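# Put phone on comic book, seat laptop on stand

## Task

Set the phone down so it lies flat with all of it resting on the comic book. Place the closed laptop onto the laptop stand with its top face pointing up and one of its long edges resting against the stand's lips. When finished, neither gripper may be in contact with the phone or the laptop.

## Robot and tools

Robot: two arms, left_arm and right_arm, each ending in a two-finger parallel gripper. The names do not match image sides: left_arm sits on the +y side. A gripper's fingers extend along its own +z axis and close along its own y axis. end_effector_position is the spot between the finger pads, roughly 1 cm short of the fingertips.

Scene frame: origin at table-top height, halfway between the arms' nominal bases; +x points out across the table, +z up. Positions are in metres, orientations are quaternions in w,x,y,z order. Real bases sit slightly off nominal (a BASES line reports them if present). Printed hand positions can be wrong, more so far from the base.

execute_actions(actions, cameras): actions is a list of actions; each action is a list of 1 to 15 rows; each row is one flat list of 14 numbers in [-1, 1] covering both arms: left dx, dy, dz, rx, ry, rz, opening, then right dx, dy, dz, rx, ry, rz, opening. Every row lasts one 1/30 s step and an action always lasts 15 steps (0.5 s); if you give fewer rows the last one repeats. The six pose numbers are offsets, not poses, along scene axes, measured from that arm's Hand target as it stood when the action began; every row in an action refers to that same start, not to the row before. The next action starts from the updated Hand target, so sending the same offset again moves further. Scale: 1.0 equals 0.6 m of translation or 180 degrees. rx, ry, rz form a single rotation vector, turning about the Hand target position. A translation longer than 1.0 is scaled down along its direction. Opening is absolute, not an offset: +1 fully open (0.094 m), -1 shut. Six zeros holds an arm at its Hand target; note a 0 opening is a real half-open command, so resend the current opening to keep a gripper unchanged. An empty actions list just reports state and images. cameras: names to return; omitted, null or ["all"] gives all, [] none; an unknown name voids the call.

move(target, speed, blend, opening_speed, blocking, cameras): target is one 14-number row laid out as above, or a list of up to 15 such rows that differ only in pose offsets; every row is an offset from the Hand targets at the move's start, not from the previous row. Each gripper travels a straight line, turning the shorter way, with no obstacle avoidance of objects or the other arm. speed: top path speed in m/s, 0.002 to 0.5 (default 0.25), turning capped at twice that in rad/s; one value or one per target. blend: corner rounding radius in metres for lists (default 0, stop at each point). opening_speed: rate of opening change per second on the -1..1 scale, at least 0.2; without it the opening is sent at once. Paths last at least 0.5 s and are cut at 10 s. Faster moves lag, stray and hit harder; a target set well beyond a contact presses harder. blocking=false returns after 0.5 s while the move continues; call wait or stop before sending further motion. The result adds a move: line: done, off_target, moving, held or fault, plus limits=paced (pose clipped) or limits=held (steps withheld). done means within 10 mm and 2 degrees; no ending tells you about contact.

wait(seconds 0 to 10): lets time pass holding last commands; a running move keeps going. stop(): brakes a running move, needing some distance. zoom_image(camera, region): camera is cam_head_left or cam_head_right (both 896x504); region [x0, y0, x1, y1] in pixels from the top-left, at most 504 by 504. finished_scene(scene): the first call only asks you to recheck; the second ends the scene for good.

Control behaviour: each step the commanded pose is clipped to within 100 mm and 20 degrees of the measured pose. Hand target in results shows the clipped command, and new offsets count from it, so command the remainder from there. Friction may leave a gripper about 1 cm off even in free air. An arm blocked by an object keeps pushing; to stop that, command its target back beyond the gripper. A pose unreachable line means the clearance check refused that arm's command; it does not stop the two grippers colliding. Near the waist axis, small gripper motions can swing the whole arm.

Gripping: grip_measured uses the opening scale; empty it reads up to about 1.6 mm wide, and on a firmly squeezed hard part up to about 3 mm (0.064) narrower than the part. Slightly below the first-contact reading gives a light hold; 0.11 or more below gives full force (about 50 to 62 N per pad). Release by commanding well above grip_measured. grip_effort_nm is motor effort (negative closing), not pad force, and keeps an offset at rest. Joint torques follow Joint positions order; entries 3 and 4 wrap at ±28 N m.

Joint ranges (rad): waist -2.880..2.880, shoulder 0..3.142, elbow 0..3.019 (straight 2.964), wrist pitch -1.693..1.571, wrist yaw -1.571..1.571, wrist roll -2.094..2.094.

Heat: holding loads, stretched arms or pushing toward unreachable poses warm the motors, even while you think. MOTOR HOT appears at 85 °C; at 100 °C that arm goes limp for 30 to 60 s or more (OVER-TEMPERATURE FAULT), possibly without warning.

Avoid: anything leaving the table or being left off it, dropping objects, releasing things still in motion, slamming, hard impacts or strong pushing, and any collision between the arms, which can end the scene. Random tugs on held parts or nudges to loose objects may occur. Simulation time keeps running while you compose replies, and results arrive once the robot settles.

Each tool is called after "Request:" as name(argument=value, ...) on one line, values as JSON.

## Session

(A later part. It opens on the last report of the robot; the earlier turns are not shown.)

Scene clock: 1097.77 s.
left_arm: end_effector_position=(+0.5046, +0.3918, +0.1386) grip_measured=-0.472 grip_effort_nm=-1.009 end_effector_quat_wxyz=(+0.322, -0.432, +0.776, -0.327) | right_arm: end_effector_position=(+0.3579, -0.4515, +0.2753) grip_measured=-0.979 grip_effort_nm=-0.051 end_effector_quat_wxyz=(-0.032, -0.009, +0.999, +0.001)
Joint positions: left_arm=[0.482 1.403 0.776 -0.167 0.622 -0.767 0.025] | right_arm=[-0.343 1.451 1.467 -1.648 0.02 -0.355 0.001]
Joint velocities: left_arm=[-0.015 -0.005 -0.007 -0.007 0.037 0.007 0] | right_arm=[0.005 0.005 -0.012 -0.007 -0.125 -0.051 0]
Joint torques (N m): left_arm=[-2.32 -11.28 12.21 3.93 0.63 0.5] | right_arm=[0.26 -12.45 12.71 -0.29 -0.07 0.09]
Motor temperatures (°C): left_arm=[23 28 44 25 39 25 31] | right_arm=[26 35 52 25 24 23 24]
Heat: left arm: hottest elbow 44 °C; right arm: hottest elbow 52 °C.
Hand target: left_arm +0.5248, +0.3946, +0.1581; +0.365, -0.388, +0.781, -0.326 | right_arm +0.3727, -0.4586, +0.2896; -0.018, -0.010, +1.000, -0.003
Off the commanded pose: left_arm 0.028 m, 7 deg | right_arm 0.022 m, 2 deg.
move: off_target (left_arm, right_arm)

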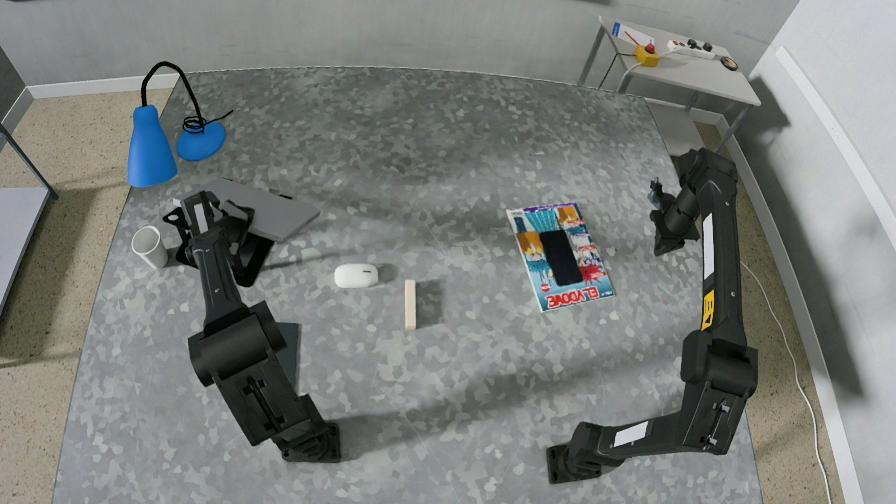

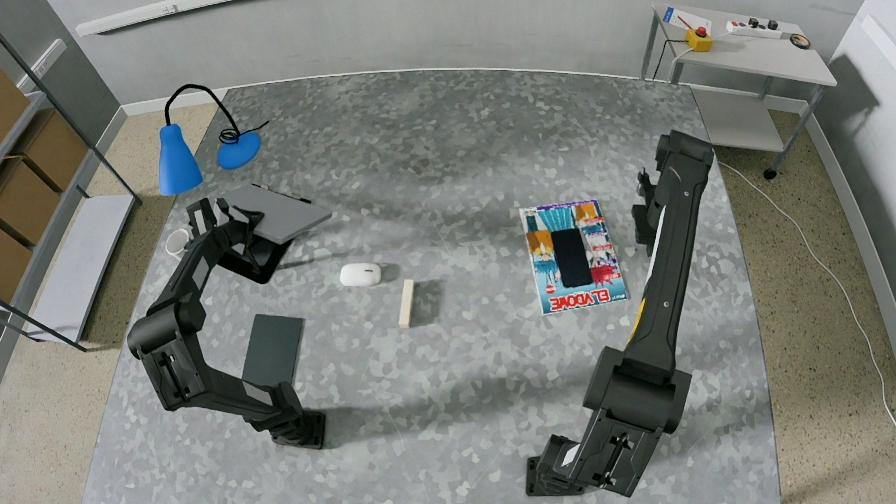

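Request:
move(target=[-0.025, 0.075, 0.05, 0, 0, 0, -0.95, 0, 0, 0, 0, 0, 0, -0.98], speed=0.05)

Request:
zoom_image(camera="cam_head_left", region=[120, 160, 320, 300])

Request:
zoom_image(camera="cam_head_right", region=[140, 160, 340, 300])

Scene clock: 1104.27 s.
left_arm: end_effector_position=(+0.4878, +0.3991, +0.1372) grip_measured=-0.472 grip_effort_nm=-1.009 end_effector_quat_wxyz=(+0.298, -0.419, +0.787, -0.341) | right_arm: end_effector_position=(+0.3579, -0.4515, +0.2753) grip_measured=-0.979 grip_effort_nm=-0.051 end_effector_quat_wxyz=(-0.032, -0.009, +0.999, +0.001)
Joint positions: left_arm=[0.537 1.403 0.792 -0.274 0.704 -0.673 0.025] | right_arm=[-0.343 1.451 1.467 -1.648 0.02 -0.355 0.001]
Joint velocities: left_arm=[0.005 -0.005 -0.002 -0.007 0.066 -0.022 -0.001] | right_arm=[-0.024 0.005 -0.012 -0.017 0.022 0.051 0.001]
Joint torques (N m): left_arm=[2.26 -13.45 17.8 1.74 0.64 0.57] | right_arm=[0.15 -12.51 12.71 -0.29 -0.06 0.09]
Motor temperatures (°C): left_arm=[23 28 43 25 39 25 31] | right_arm=[26 35 52 25 24 23 24]
Heat: left arm: hottest elbow 43 °C; right arm: hottest elbow 52 °C.
Hand target: left_arm +0.5104, +0.4398, +0.1877; +0.364, -0.388, +0.782, -0.326 | right_arm +0.3727, -0.4586, +0.2896; -0.018, -0.010, +1.000, -0.003
Off the commanded pose: left_arm 0.069 m, 9 deg | right_arm 0.022 m, 2 deg.
move: off_target (left_arm, right_arm)

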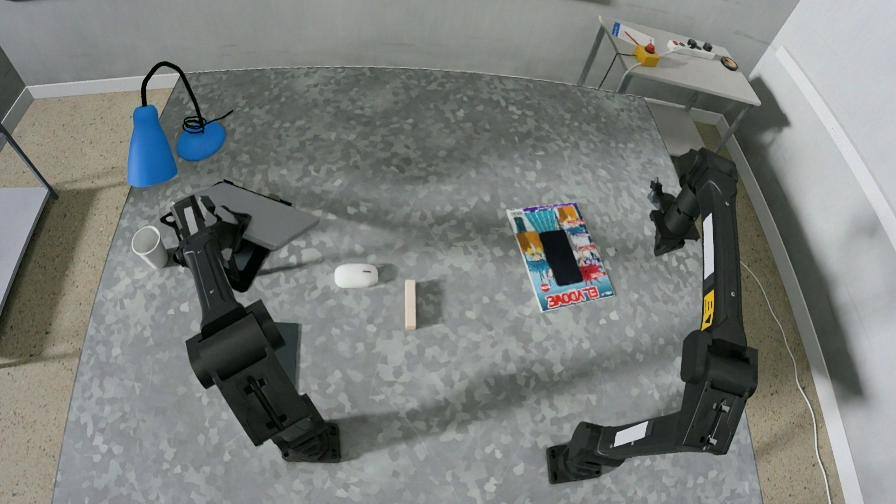

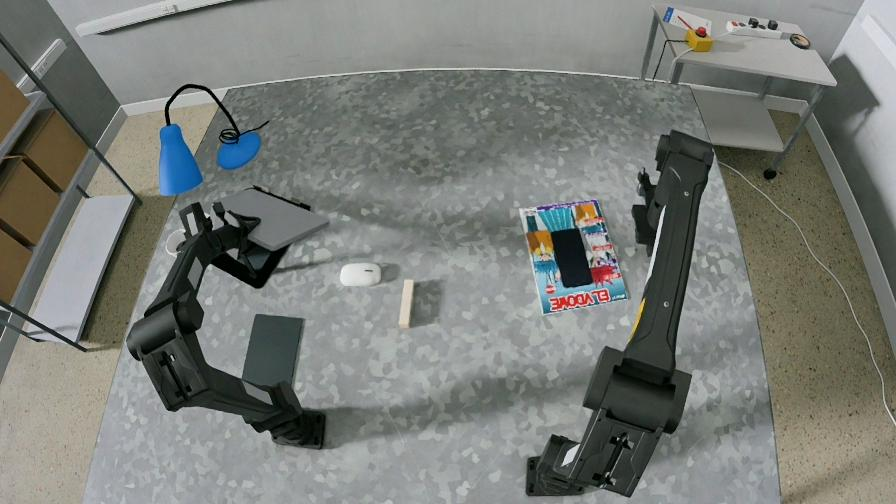

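Scaled by 2.520.

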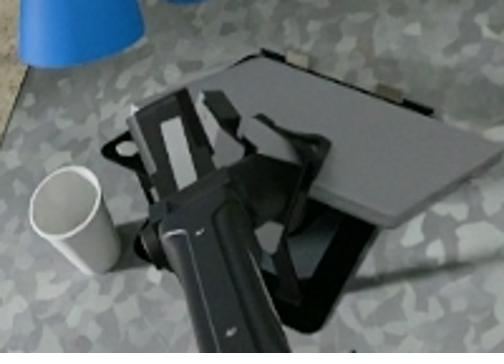

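Scaled by 2.520.

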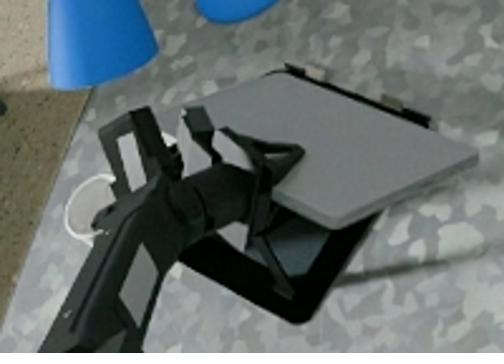

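Request:
move(target=[[0.0, 0.0, 0.09, 0, 0, 0, -0.95, 0, 0, 0, 0, 0, 0, -0.98], [0.0, 0.07, 0.09, 0, 0, 0, -0.95, 0, 0, 0, 0, 0, 0, -0.98]], speed=0.08)

Request:
zoom_image(camera="cam_head_left", region=[120, 160, 320, 300])

Request:
zoom_image(camera="cam_head_right", region=[140, 160, 340, 300])

Scene clock: 1110.67 s.
left_arm: end_effector_position=(+0.4663, +0.4158, +0.1400) grip_measured=-0.476 grip_effort_nm=-1.009 end_effector_quat_wxyz=(+0.280, -0.408, +0.800, -0.339) | right_arm: end_effector_position=(+0.3579, -0.4515, +0.2753) grip_measured=-0.979 grip_effort_nm=-0.046 end_effector_quat_wxyz=(-0.032, -0.009, +0.999, +0.001)
Joint positions: left_arm=[0.607 1.396 0.82 -0.42 0.752 -0.541 0.025] | right_arm=[-0.343 1.451 1.467 -1.648 0.02 -0.355 0.001]
Joint velocities: left_arm=[0.005 -0.015 -0.012 -0.007 -0.037 0.007 0] | right_arm=[0.015 0.015 0.002 -0.017 0.007 0.037 0]
Joint torques (N m): left_arm=[2.2 -15.44 21.59 1.58 0.75 -0.07] | right_arm=[0.15 -12.45 12.72 -0.29 -0.06 0.1]
Motor temperatures (°C): left_arm=[23 28 45 25 39 25 31] | right_arm=[26 35 52 25 24 23 24]
Heat: left arm: hottest elbow 45 °C; right arm: hottest elbow 52 °C.
Hand target: left_arm +0.5011, +0.4669, +0.2188; +0.364, -0.388, +0.782, -0.325 | right_arm +0.3727, -0.4586, +0.2896; -0.018, -0.010, +1.000, -0.003
Off the commanded pose: left_arm 0.129 m, 10 deg; position clipped | right_arm 0.022 m, 2 deg.
move: off_target (left_arm, right_arm); limits=paced

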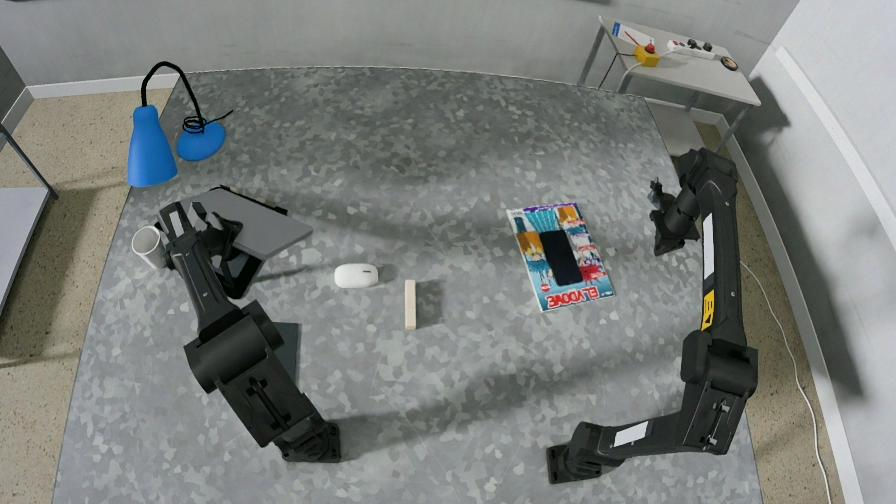

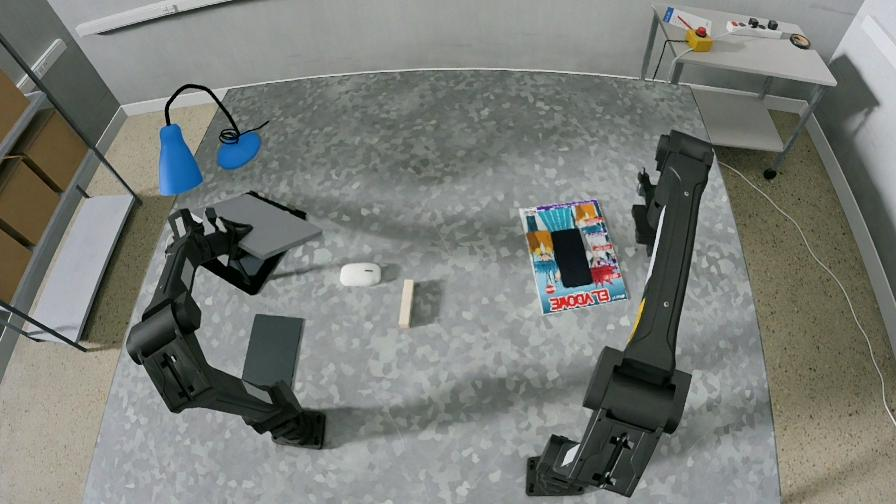

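Scaled by 2.520.

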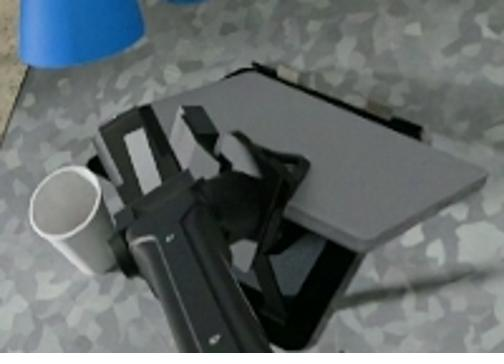

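Scaled by 2.520.

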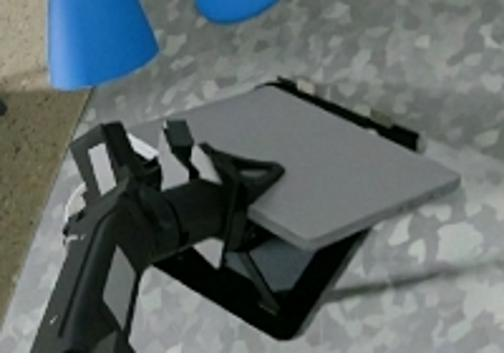

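Request:
move(target=[-0.058, -0.06, 0.05, 0, 0, 0, -0.95, 0, 0, 0, 0, 0, 0, -0.98], speed=0.08)

Request:
zoom_image(camera="cam_head_left", region=[120, 160, 320, 300])

Request:
zoom_image(camera="cam_head_right", region=[140, 160, 340, 300])

Scene clock: 1118.13 s.
left_arm: end_effector_position=(+0.4507, +0.4118, +0.1643) grip_measured=-0.476 grip_effort_nm=-1.009 end_effector_quat_wxyz=(+0.275, -0.430, +0.794, -0.331) | right_arm: end_effector_position=(+0.3579, -0.4515, +0.2753) grip_measured=-0.979 grip_effort_nm=-0.046 end_effector_quat_wxyz=(-0.032, -0.009, +0.999, +0.001)
Joint positions: left_arm=[0.612 1.308 0.821 -0.512 0.724 -0.573 0.025] | right_arm=[-0.343 1.451 1.467 -1.648 0.02 -0.355 0.001]
Joint velocities: left_arm=[-0.005 0.005 -0.012 0.002 -0.066 0.007 0] | right_arm=[-0.005 -0.005 -0.002 -0.007 0.051 0.007 0]
Joint torques (N m): left_arm=[-0.32 -19.14 16.68 2 1.26 0.04] | right_arm=[0.21 -12.45 12.7 -0.29 -0.06 0.09]
Motor temperatures (°C): left_arm=[23 28 48 25 39 24 31] | right_arm=[26 35 52 25 24 23 24]
Heat: left arm: hottest elbow 48 °C; right arm: hottest elbow 52 °C.
Hand target: left_arm +0.4661, +0.4315, +0.2488; +0.364, -0.387, +0.782, -0.326 | right_arm +0.3727, -0.4586, +0.2896; -0.018, -0.010, +1.000, -0.003
Off the commanded pose: left_arm 0.088 m, 11 deg | right_arm 0.022 m, 2 deg.
move: off_target (left_arm, right_arm)

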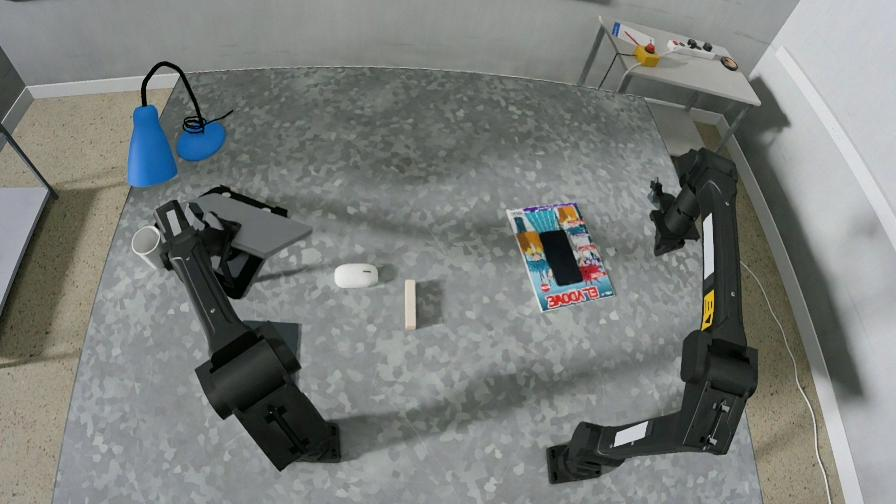

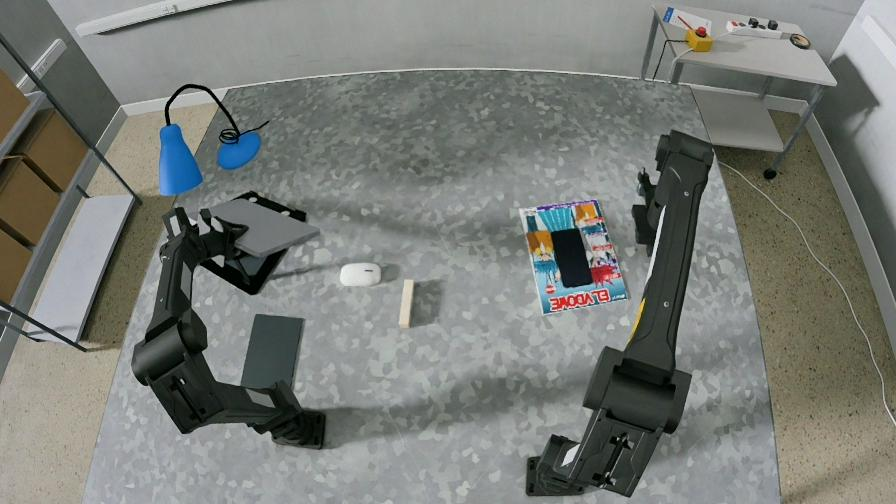

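Scaled by 2.520.

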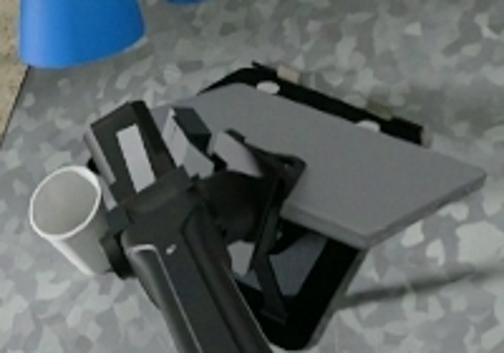

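Scaled by 2.520.

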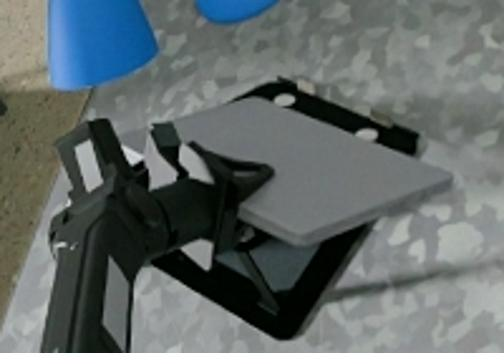

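Request:
move(target=[0.0, 0.06, 0.02, 0, 0, 0, -0.95, 0, 0, 0, 0, 0, 0, -0.98], speed=0.08)

Request:
zoom_image(camera="cam_head_left", region=[120, 160, 320, 300])

Request:
zoom_image(camera="cam_head_right", region=[140, 160, 340, 300])

Scene clock: 1122.77 s.
left_arm: end_effector_position=(+0.4343, +0.4238, +0.1650) grip_measured=-0.476 grip_effort_nm=-1.013 end_effector_quat_wxyz=(+0.277, -0.417, +0.797, -0.337) | right_arm: end_effector_position=(+0.3579, -0.4515, +0.2753) grip_measured=-0.979 grip_effort_nm=-0.042 end_effector_quat_wxyz=(-0.032, -0.009, +0.999, +0.001)
Joint positions: left_arm=[0.673 1.306 0.821 -0.566 0.776 -0.48 0.025] | right_arm=[-0.343 1.451 1.467 -1.648 0.02 -0.355 0.001]
Joint velocities: left_arm=[-0.005 -0.024 -0.002 0.017 0.022 -0.051 0] | right_arm=[-0.005 0.015 0.007 0.002 -0.051 -0.051 0]
Joint torques (N m): left_arm=[1.44 -16.03 21.46 1.31 1.22 -0.12] | right_arm=[0.26 -12.45 12.72 -0.27 -0.06 0.09]
Motor temperatures (°C): left_arm=[23 29 48 25 39 24 31] | right_arm=[26 35 52 25 24 23 24]
Heat: left arm: hottest elbow 48 °C; right arm: hottest elbow 52 °C.
Hand target: left_arm +0.4636, +0.4637, +0.2523; +0.364, -0.387, +0.782, -0.325 | right_arm +0.3727, -0.4586, +0.2896; -0.018, -0.010, +1.000, -0.003
Off the commanded pose: left_arm 0.110 m, 11 deg; position clipped | right_arm 0.022 m, 2 deg.
move: off_target (left_arm, right_arm); limits=paced

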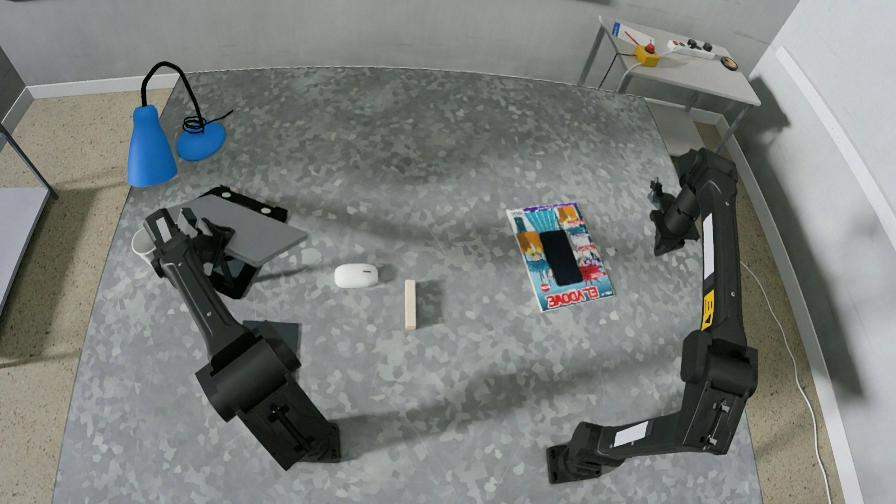

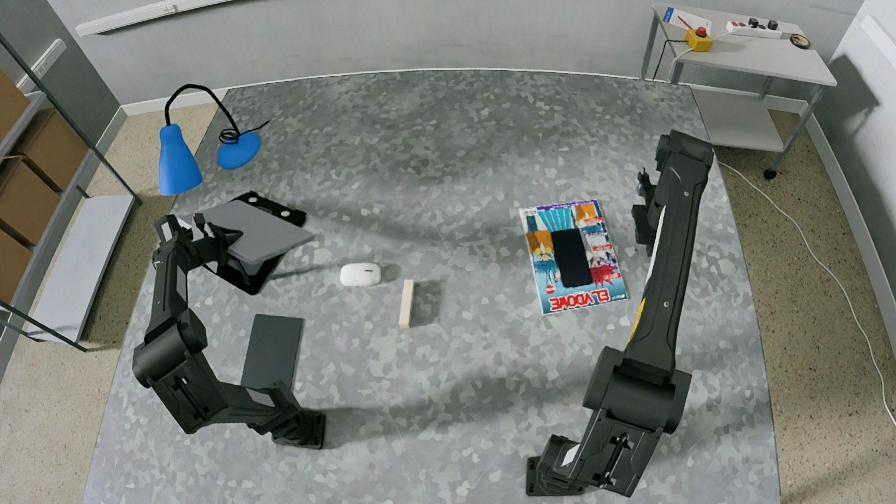

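Scaled by 2.520.

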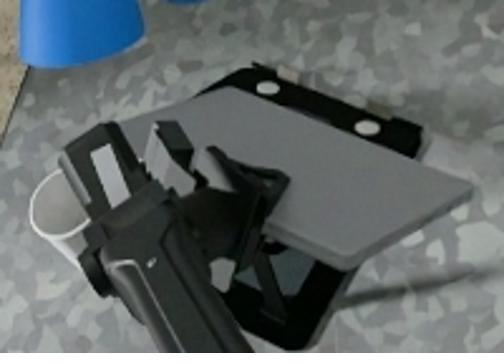

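Scaled by 2.520.

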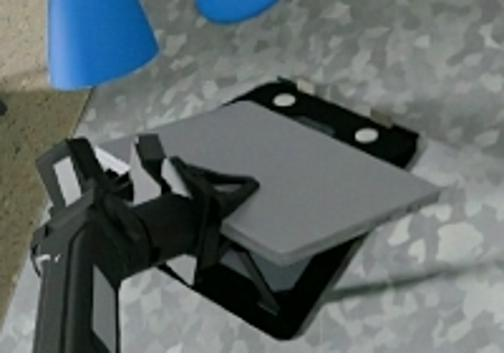

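Request:
move(target=[-0.03, 0.065, -0.02, 0, 0, 0, -0.95, 0, 0, 0, 0, 0, 0, -0.98], speed=0.08)

Request:
zoom_image(camera="cam_head_left", region=[120, 160, 320, 300])

Request:
zoom_image(camera="cam_head_right", region=[140, 160, 340, 300])

Scene clock: 1132.60 s.
left_arm: end_effector_position=(+0.4182, +0.4533, +0.1649) grip_measured=-0.478 grip_effort_nm=-1.009 end_effector_quat_wxyz=(+0.291, -0.403, +0.797, -0.344) | right_arm: end_effector_position=(+0.3579, -0.4515, +0.2753) grip_measured=-0.979 grip_effort_nm=-0.046 end_effector_quat_wxyz=(-0.032, -0.009, +0.999, +0.001)
Joint positions: left_arm=[0.77 1.339 0.845 -0.62 0.848 -0.346 0.025] | right_arm=[-0.343 1.451 1.467 -1.648 0.02 -0.355 0.001]
Joint velocities: left_arm=[-0.015 -0.005 0.007 -0.007 0.081 0.066 -0.001] | right_arm=[-0.005 -0.015 -0.017 0.002 -0.022 -0.066 0]
Joint torques (N m): left_arm=[0.85 -14.39 22.42 1.18 0.99 -0.29] | right_arm=[0.15 -12.45 12.74 -0.28 -0.06 0.08]
Motor temperatures (°C): left_arm=[23 28 52 24 39 24 31] | right_arm=[26 35 52 25 24 23 24]
Heat: left arm: hottest elbow 52 °C; right arm: hottest elbow 52 °C.
Hand target: left_arm +0.4460, +0.5027, +0.2400; +0.363, -0.387, +0.783, -0.325 | right_arm +0.3727, -0.4586, +0.2896; -0.018, -0.010, +1.000, -0.003
Off the commanded pose: left_arm 0.094 m, 9 deg | right_arm 0.022 m, 2 deg.
move: off_target (left_arm, right_arm); limits=paced

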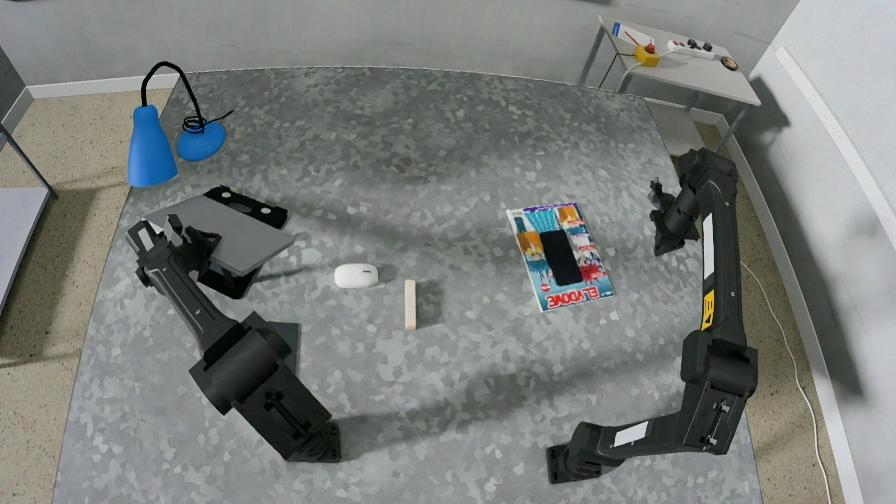

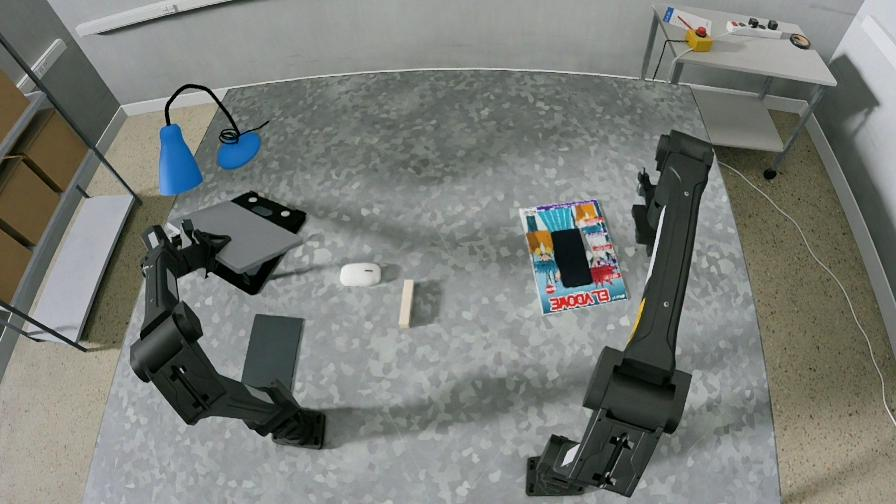

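Scaled by 2.520.

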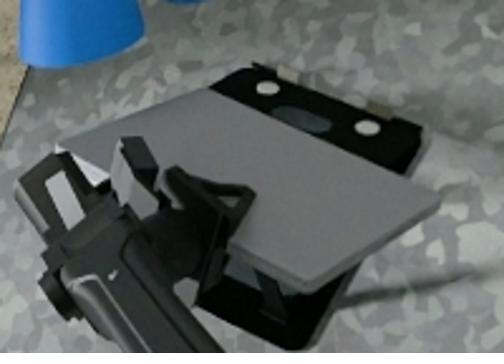

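Scaled by 2.520.

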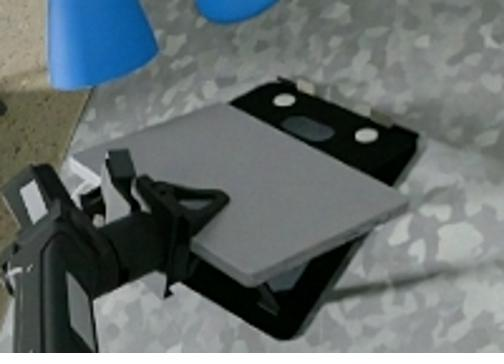

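Request:
move(target=[0.0, 0.045, 0.02, 0, 0, 0, -0.95, 0, 0, 0, 0, 0, 0, -0.98], speed=0.08)

Request:
zoom_image(camera="cam_head_left", region=[120, 160, 320, 300])

Request:
zoom_image(camera="cam_head_right", region=[140, 160, 340, 300])

Scene clock: 1142.07 s.
left_arm: end_effector_position=(+0.4201, +0.4782, +0.1721) grip_measured=-0.478 grip_effort_nm=-1.009 end_effector_quat_wxyz=(+0.286, -0.406, +0.795, -0.348) | right_arm: end_effector_position=(+0.3579, -0.4515, +0.2753) grip_measured=-0.979 grip_effort_nm=-0.056 end_effector_quat_wxyz=(-0.032, -0.009, +0.999, +0.001)
Joint positions: left_arm=[0.812 1.391 0.921 -0.698 0.868 -0.293 0.025] | right_arm=[-0.343 1.451 1.467 -1.648 0.02 -0.355 0.001]
Joint velocities: left_arm=[-0.005 -0.005 0.002 0.002 -0.022 -0.051 0] | right_arm=[-0.015 0.005 -0.007 -0.012 -0.007 -0.066 0]
Joint torques (N m): left_arm=[1.85 -15.56 22.97 1.03 1.09 -0.2] | right_arm=[0.09 -12.45 12.71 -0.28 -0.07 0.09]
Motor temperatures (°C): left_arm=[23 28 53 24 39 24 31] | right_arm=[26 35 52 25 24 23 24]
Heat: left arm: hottest elbow 53 °C; right arm: hottest elbow 52 °C.
Hand target: left_arm +0.4462, +0.5297, +0.2518; +0.363, -0.387, +0.783, -0.325 | right_arm +0.3727, -0.4586, +0.2896; -0.018, -0.010, +1.000, -0.003
Off the commanded pose: left_arm 0.099 m, 10 deg | right_arm 0.022 m, 2 deg.
move: off_target (left_arm, right_arm); limits=paced

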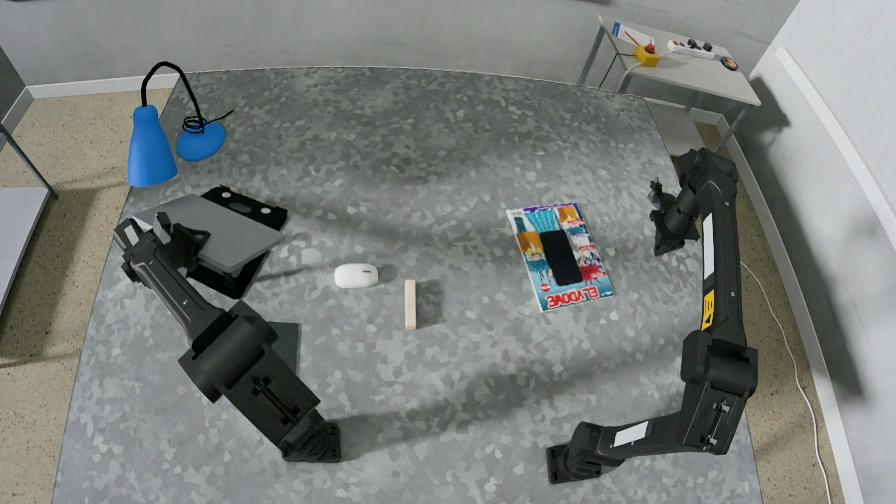

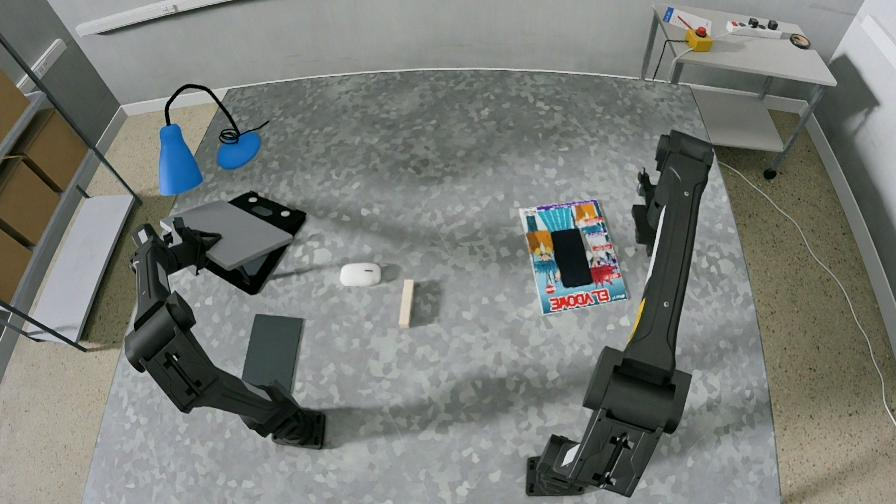

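Scaled by 2.520.

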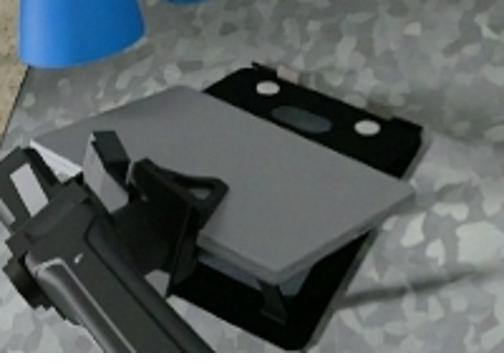

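Scaled by 2.520.

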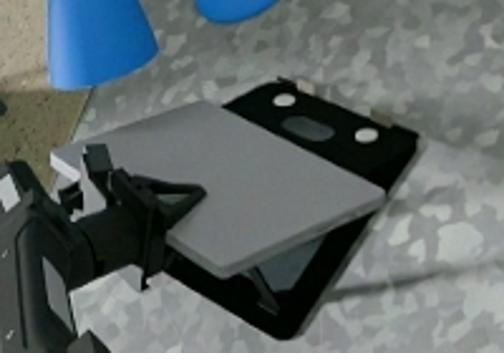

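Request:
move(target=[0.09, -0.01, 0.0, 0, 0, 0.01, -0.95, 0, 0, 0, 0, 0, 0, -0.98], speed=0.06)

Request:
zoom_image(camera="cam_head_left", region=[120, 160, 320, 300])

Request:
zoom_image(camera="cam_head_right", region=[140, 160, 340, 300])

Scene clock: 1149.73 s.
left_arm: end_effector_position=(+0.4547, +0.4844, +0.1659) grip_measured=-0.478 grip_effort_nm=-1.009 end_effector_quat_wxyz=(+0.288, -0.434, +0.786, -0.334) | right_arm: end_effector_position=(+0.3579, -0.4515, +0.2753) grip_measured=-0.979 grip_effort_nm=-0.046 end_effector_quat_wxyz=(-0.032, -0.009, +0.999, +0.001)
Joint positions: left_arm=[0.749 1.44 0.952 -0.581 0.8 -0.447 0.025] | right_arm=[-0.343 1.451 1.467 -1.648 0.02 -0.355 0.001]
Joint velocities: left_arm=[-0.015 0.005 -0.007 -0.012 0.022 -0.081 0] | right_arm=[0.005 0.005 -0.007 0.007 0.037 -0.022 0]
Joint torques (N m): left_arm=[-1.32 -16.5 22.79 2.4 0.81 -0.33] | right_arm=[0.21 -12.4 12.74 -0.29 -0.06 0.09]
Motor temperatures (°C): left_arm=[23 28 56 24 39 24 31] | right_arm=[26 35 53 25 24 23 24]
Heat: left arm: hottest elbow 56 °C; right arm: hottest elbow 53 °C.
Hand target: left_arm +0.4978, +0.5213, +0.2480; +0.369, -0.400, +0.776, -0.320 | right_arm +0.3727, -0.4586, +0.2896; -0.018, -0.010, +1.000, -0.003
Off the commanded pose: left_arm 0.105 m, 10 deg; position clipped | right_arm 0.022 m, 2 deg.
move: off_target (left_arm, right_arm); limits=paced

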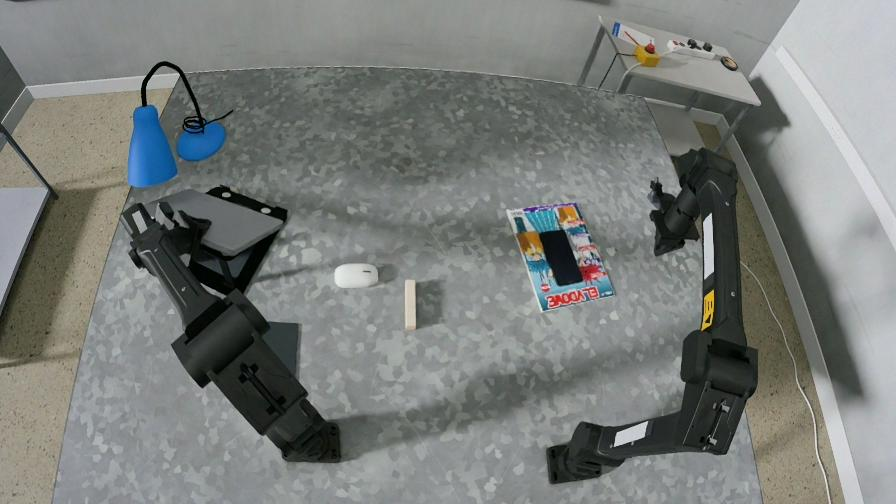

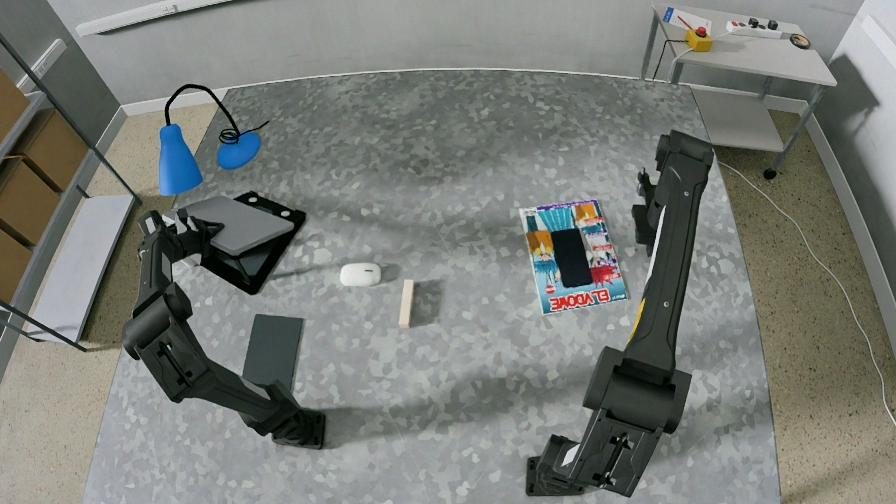

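Scaled by 2.520.

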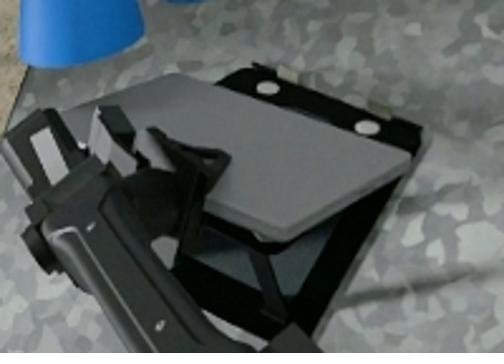

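Scaled by 2.520.

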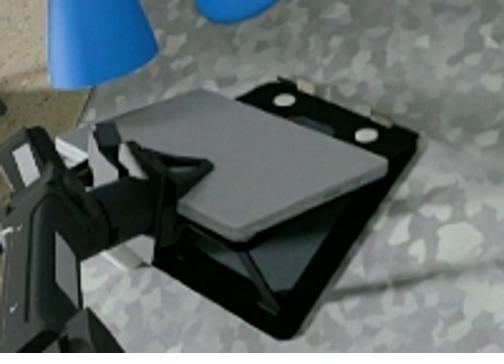

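Request:
move(target=[0.07, -0.022, -0.04, 0, 0, -0.008, -0.95, 0, 0, 0, 0, 0, 0, -0.98], speed=0.06)

Request:
zoom_image(camera="cam_head_left", region=[120, 160, 320, 300])

Request:
zoom_image(camera="cam_head_right", region=[140, 160, 340, 300])

Scene clock: 1155.00 s.
left_arm: end_effector_position=(+0.4925, +0.4751, +0.1429) grip_measured=-0.478 grip_effort_nm=-1.004 end_effector_quat_wxyz=(+0.284, -0.425, +0.793, -0.332) | right_arm: end_effector_position=(+0.3579, -0.4515, +0.2753) grip_measured=-0.979 grip_effort_nm=-0.042 end_effector_quat_wxyz=(-0.032, -0.009, +0.999, +0.001)
Joint positions: left_arm=[0.673 1.526 0.976 -0.474 0.763 -0.505 0.025] | right_arm=[-0.343 1.451 1.467 -1.648 0.02 -0.355 0.001]
Joint velocities: left_arm=[-0.005 0.005 -0.002 -0.017 -0.007 -0.051 -0.001] | right_arm=[-0.015 0.005 0.002 0.012 0.066 -0.022 0]
Joint torques (N m): left_arm=[-2.08 -18.08 21.65 2.5 0.86 -0.33] | right_arm=[0.09 -12.57 12.72 -0.32 -0.07 0.09]
Motor temperatures (°C): left_arm=[23 29 55 24 38 24 31] | right_arm=[26 35 53 25 24 23 24]
Heat: left arm: hottest elbow 55 °C; right arm: hottest elbow 53 °C.
Hand target: left_arm +0.5397, +0.5074, +0.2242; +0.365, -0.390, +0.781, -0.324 | right_arm +0.3727, -0.4586, +0.2896; -0.018, -0.010, +1.000, -0.003
Off the commanded pose: left_arm 0.100 m, 10 deg | right_arm 0.022 m, 2 deg.
move: off_target (left_arm, right_arm)

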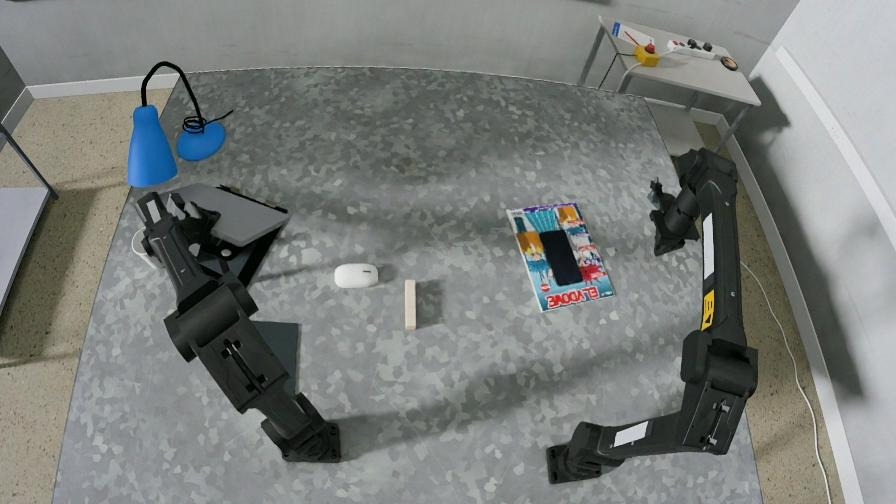

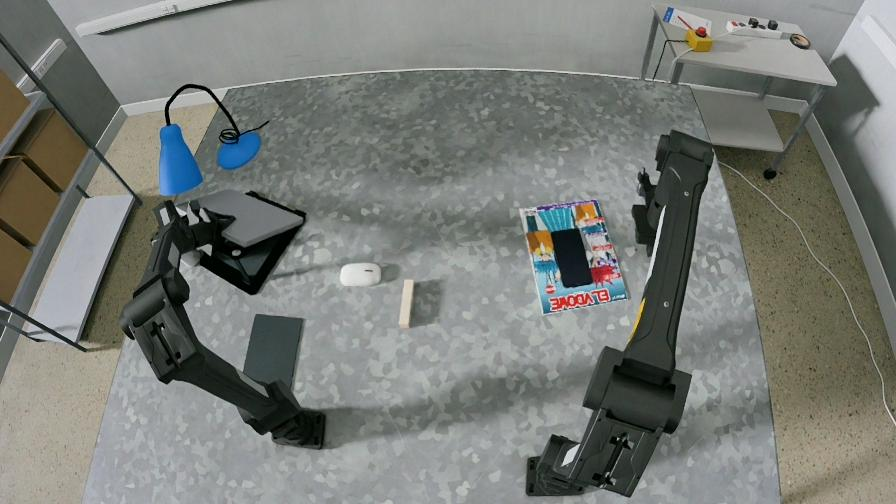

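Scaled by 2.520.

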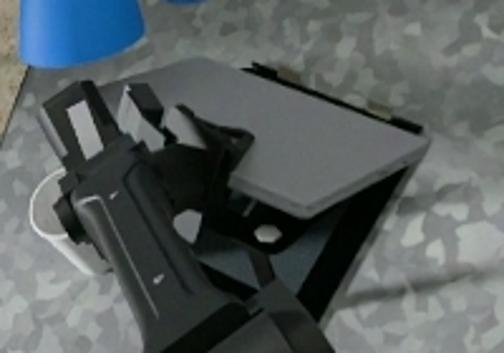

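Scaled by 2.520.

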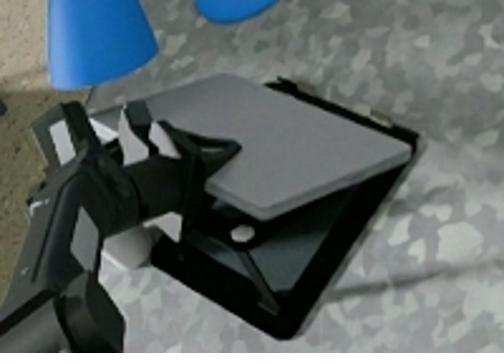

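Request:
move(target=[0.0, -0.02, -0.08, 0, 0, 0, -0.95, 0, 0, 0, 0, 0, 0, -0.98], speed=0.06)

Request:
zoom_image(camera="cam_head_left", region=[120, 160, 320, 300])

Request:
zoom_image(camera="cam_head_right", region=[140, 160, 340, 300])

Scene clock: 1160.80 s.
left_arm: end_effector_position=(+0.5074, +0.4854, +0.1389) grip_measured=-0.478 grip_effort_nm=-1.009 end_effector_quat_wxyz=(+0.305, -0.438, +0.779, -0.330) | right_arm: end_effector_position=(+0.3579, -0.4515, +0.2753) grip_measured=-0.979 grip_effort_nm=-0.051 end_effector_quat_wxyz=(-0.032, -0.009, +0.999, +0.001)
Joint positions: left_arm=[0.666 1.554 0.976 -0.369 0.747 -0.581 0.025] | right_arm=[-0.343 1.451 1.467 -1.648 0.02 -0.355 0.001]
Joint velocities: left_arm=[-0.015 0.005 0.017 0.012 0.037 -0.007 0.001] | right_arm=[-0.015 -0.015 -0.017 0.002 -0.051 0.095 0.001]
Joint torques (N m): left_arm=[-2.37 -15.97 14.58 4.04 0.74 0.26] | right_arm=[0.21 -12.45 12.74 -0.29 -0.06 0.09]
Motor temperatures (°C): left_arm=[23 29 56 24 38 24 31] | right_arm=[26 35 53 25 24 23 24]
Heat: left arm: hottest elbow 56 °C; right arm: hottest elbow 53 °C.
Hand target: left_arm +0.5394, +0.4954, +0.1764; +0.365, -0.390, +0.781, -0.324 | right_arm +0.3727, -0.4586, +0.2896; -0.018, -0.010, +1.000, -0.003
Off the commanded pose: left_arm 0.050 m, 9 deg | right_arm 0.022 m, 2 deg.
move: off_target (left_arm, right_arm)

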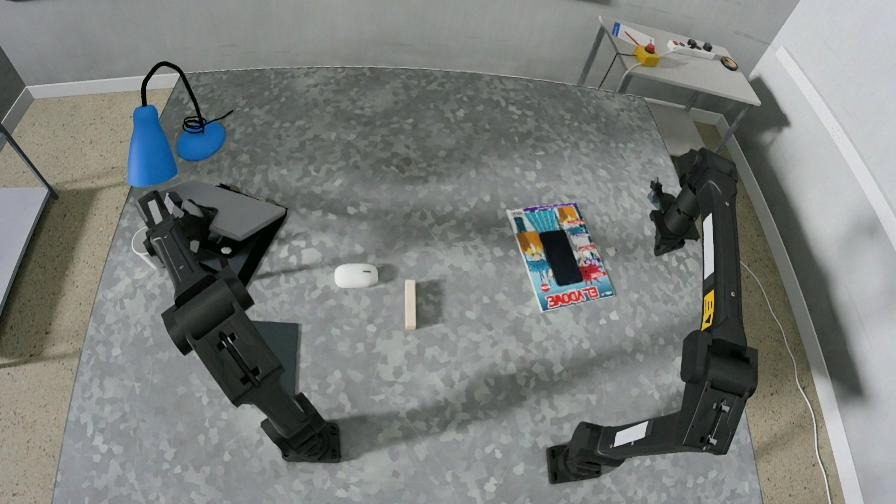

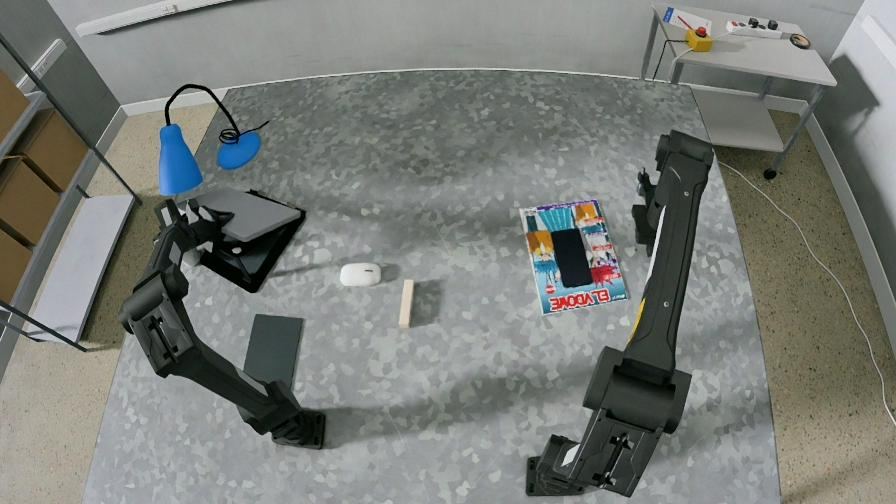

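Scaled by 2.520.

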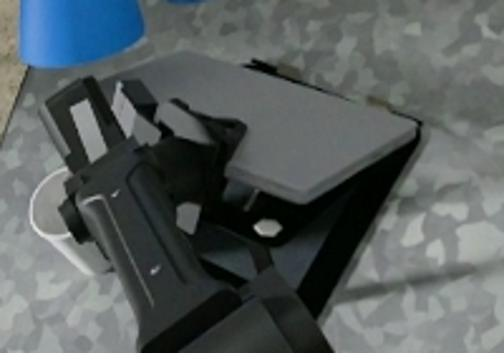

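Scaled by 2.520.

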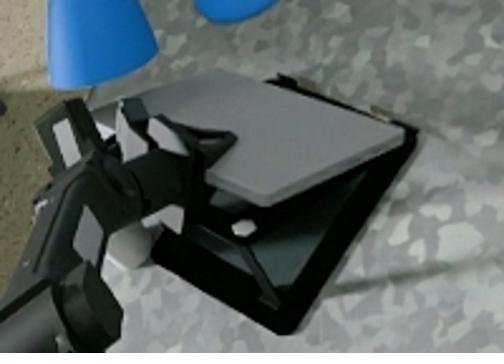

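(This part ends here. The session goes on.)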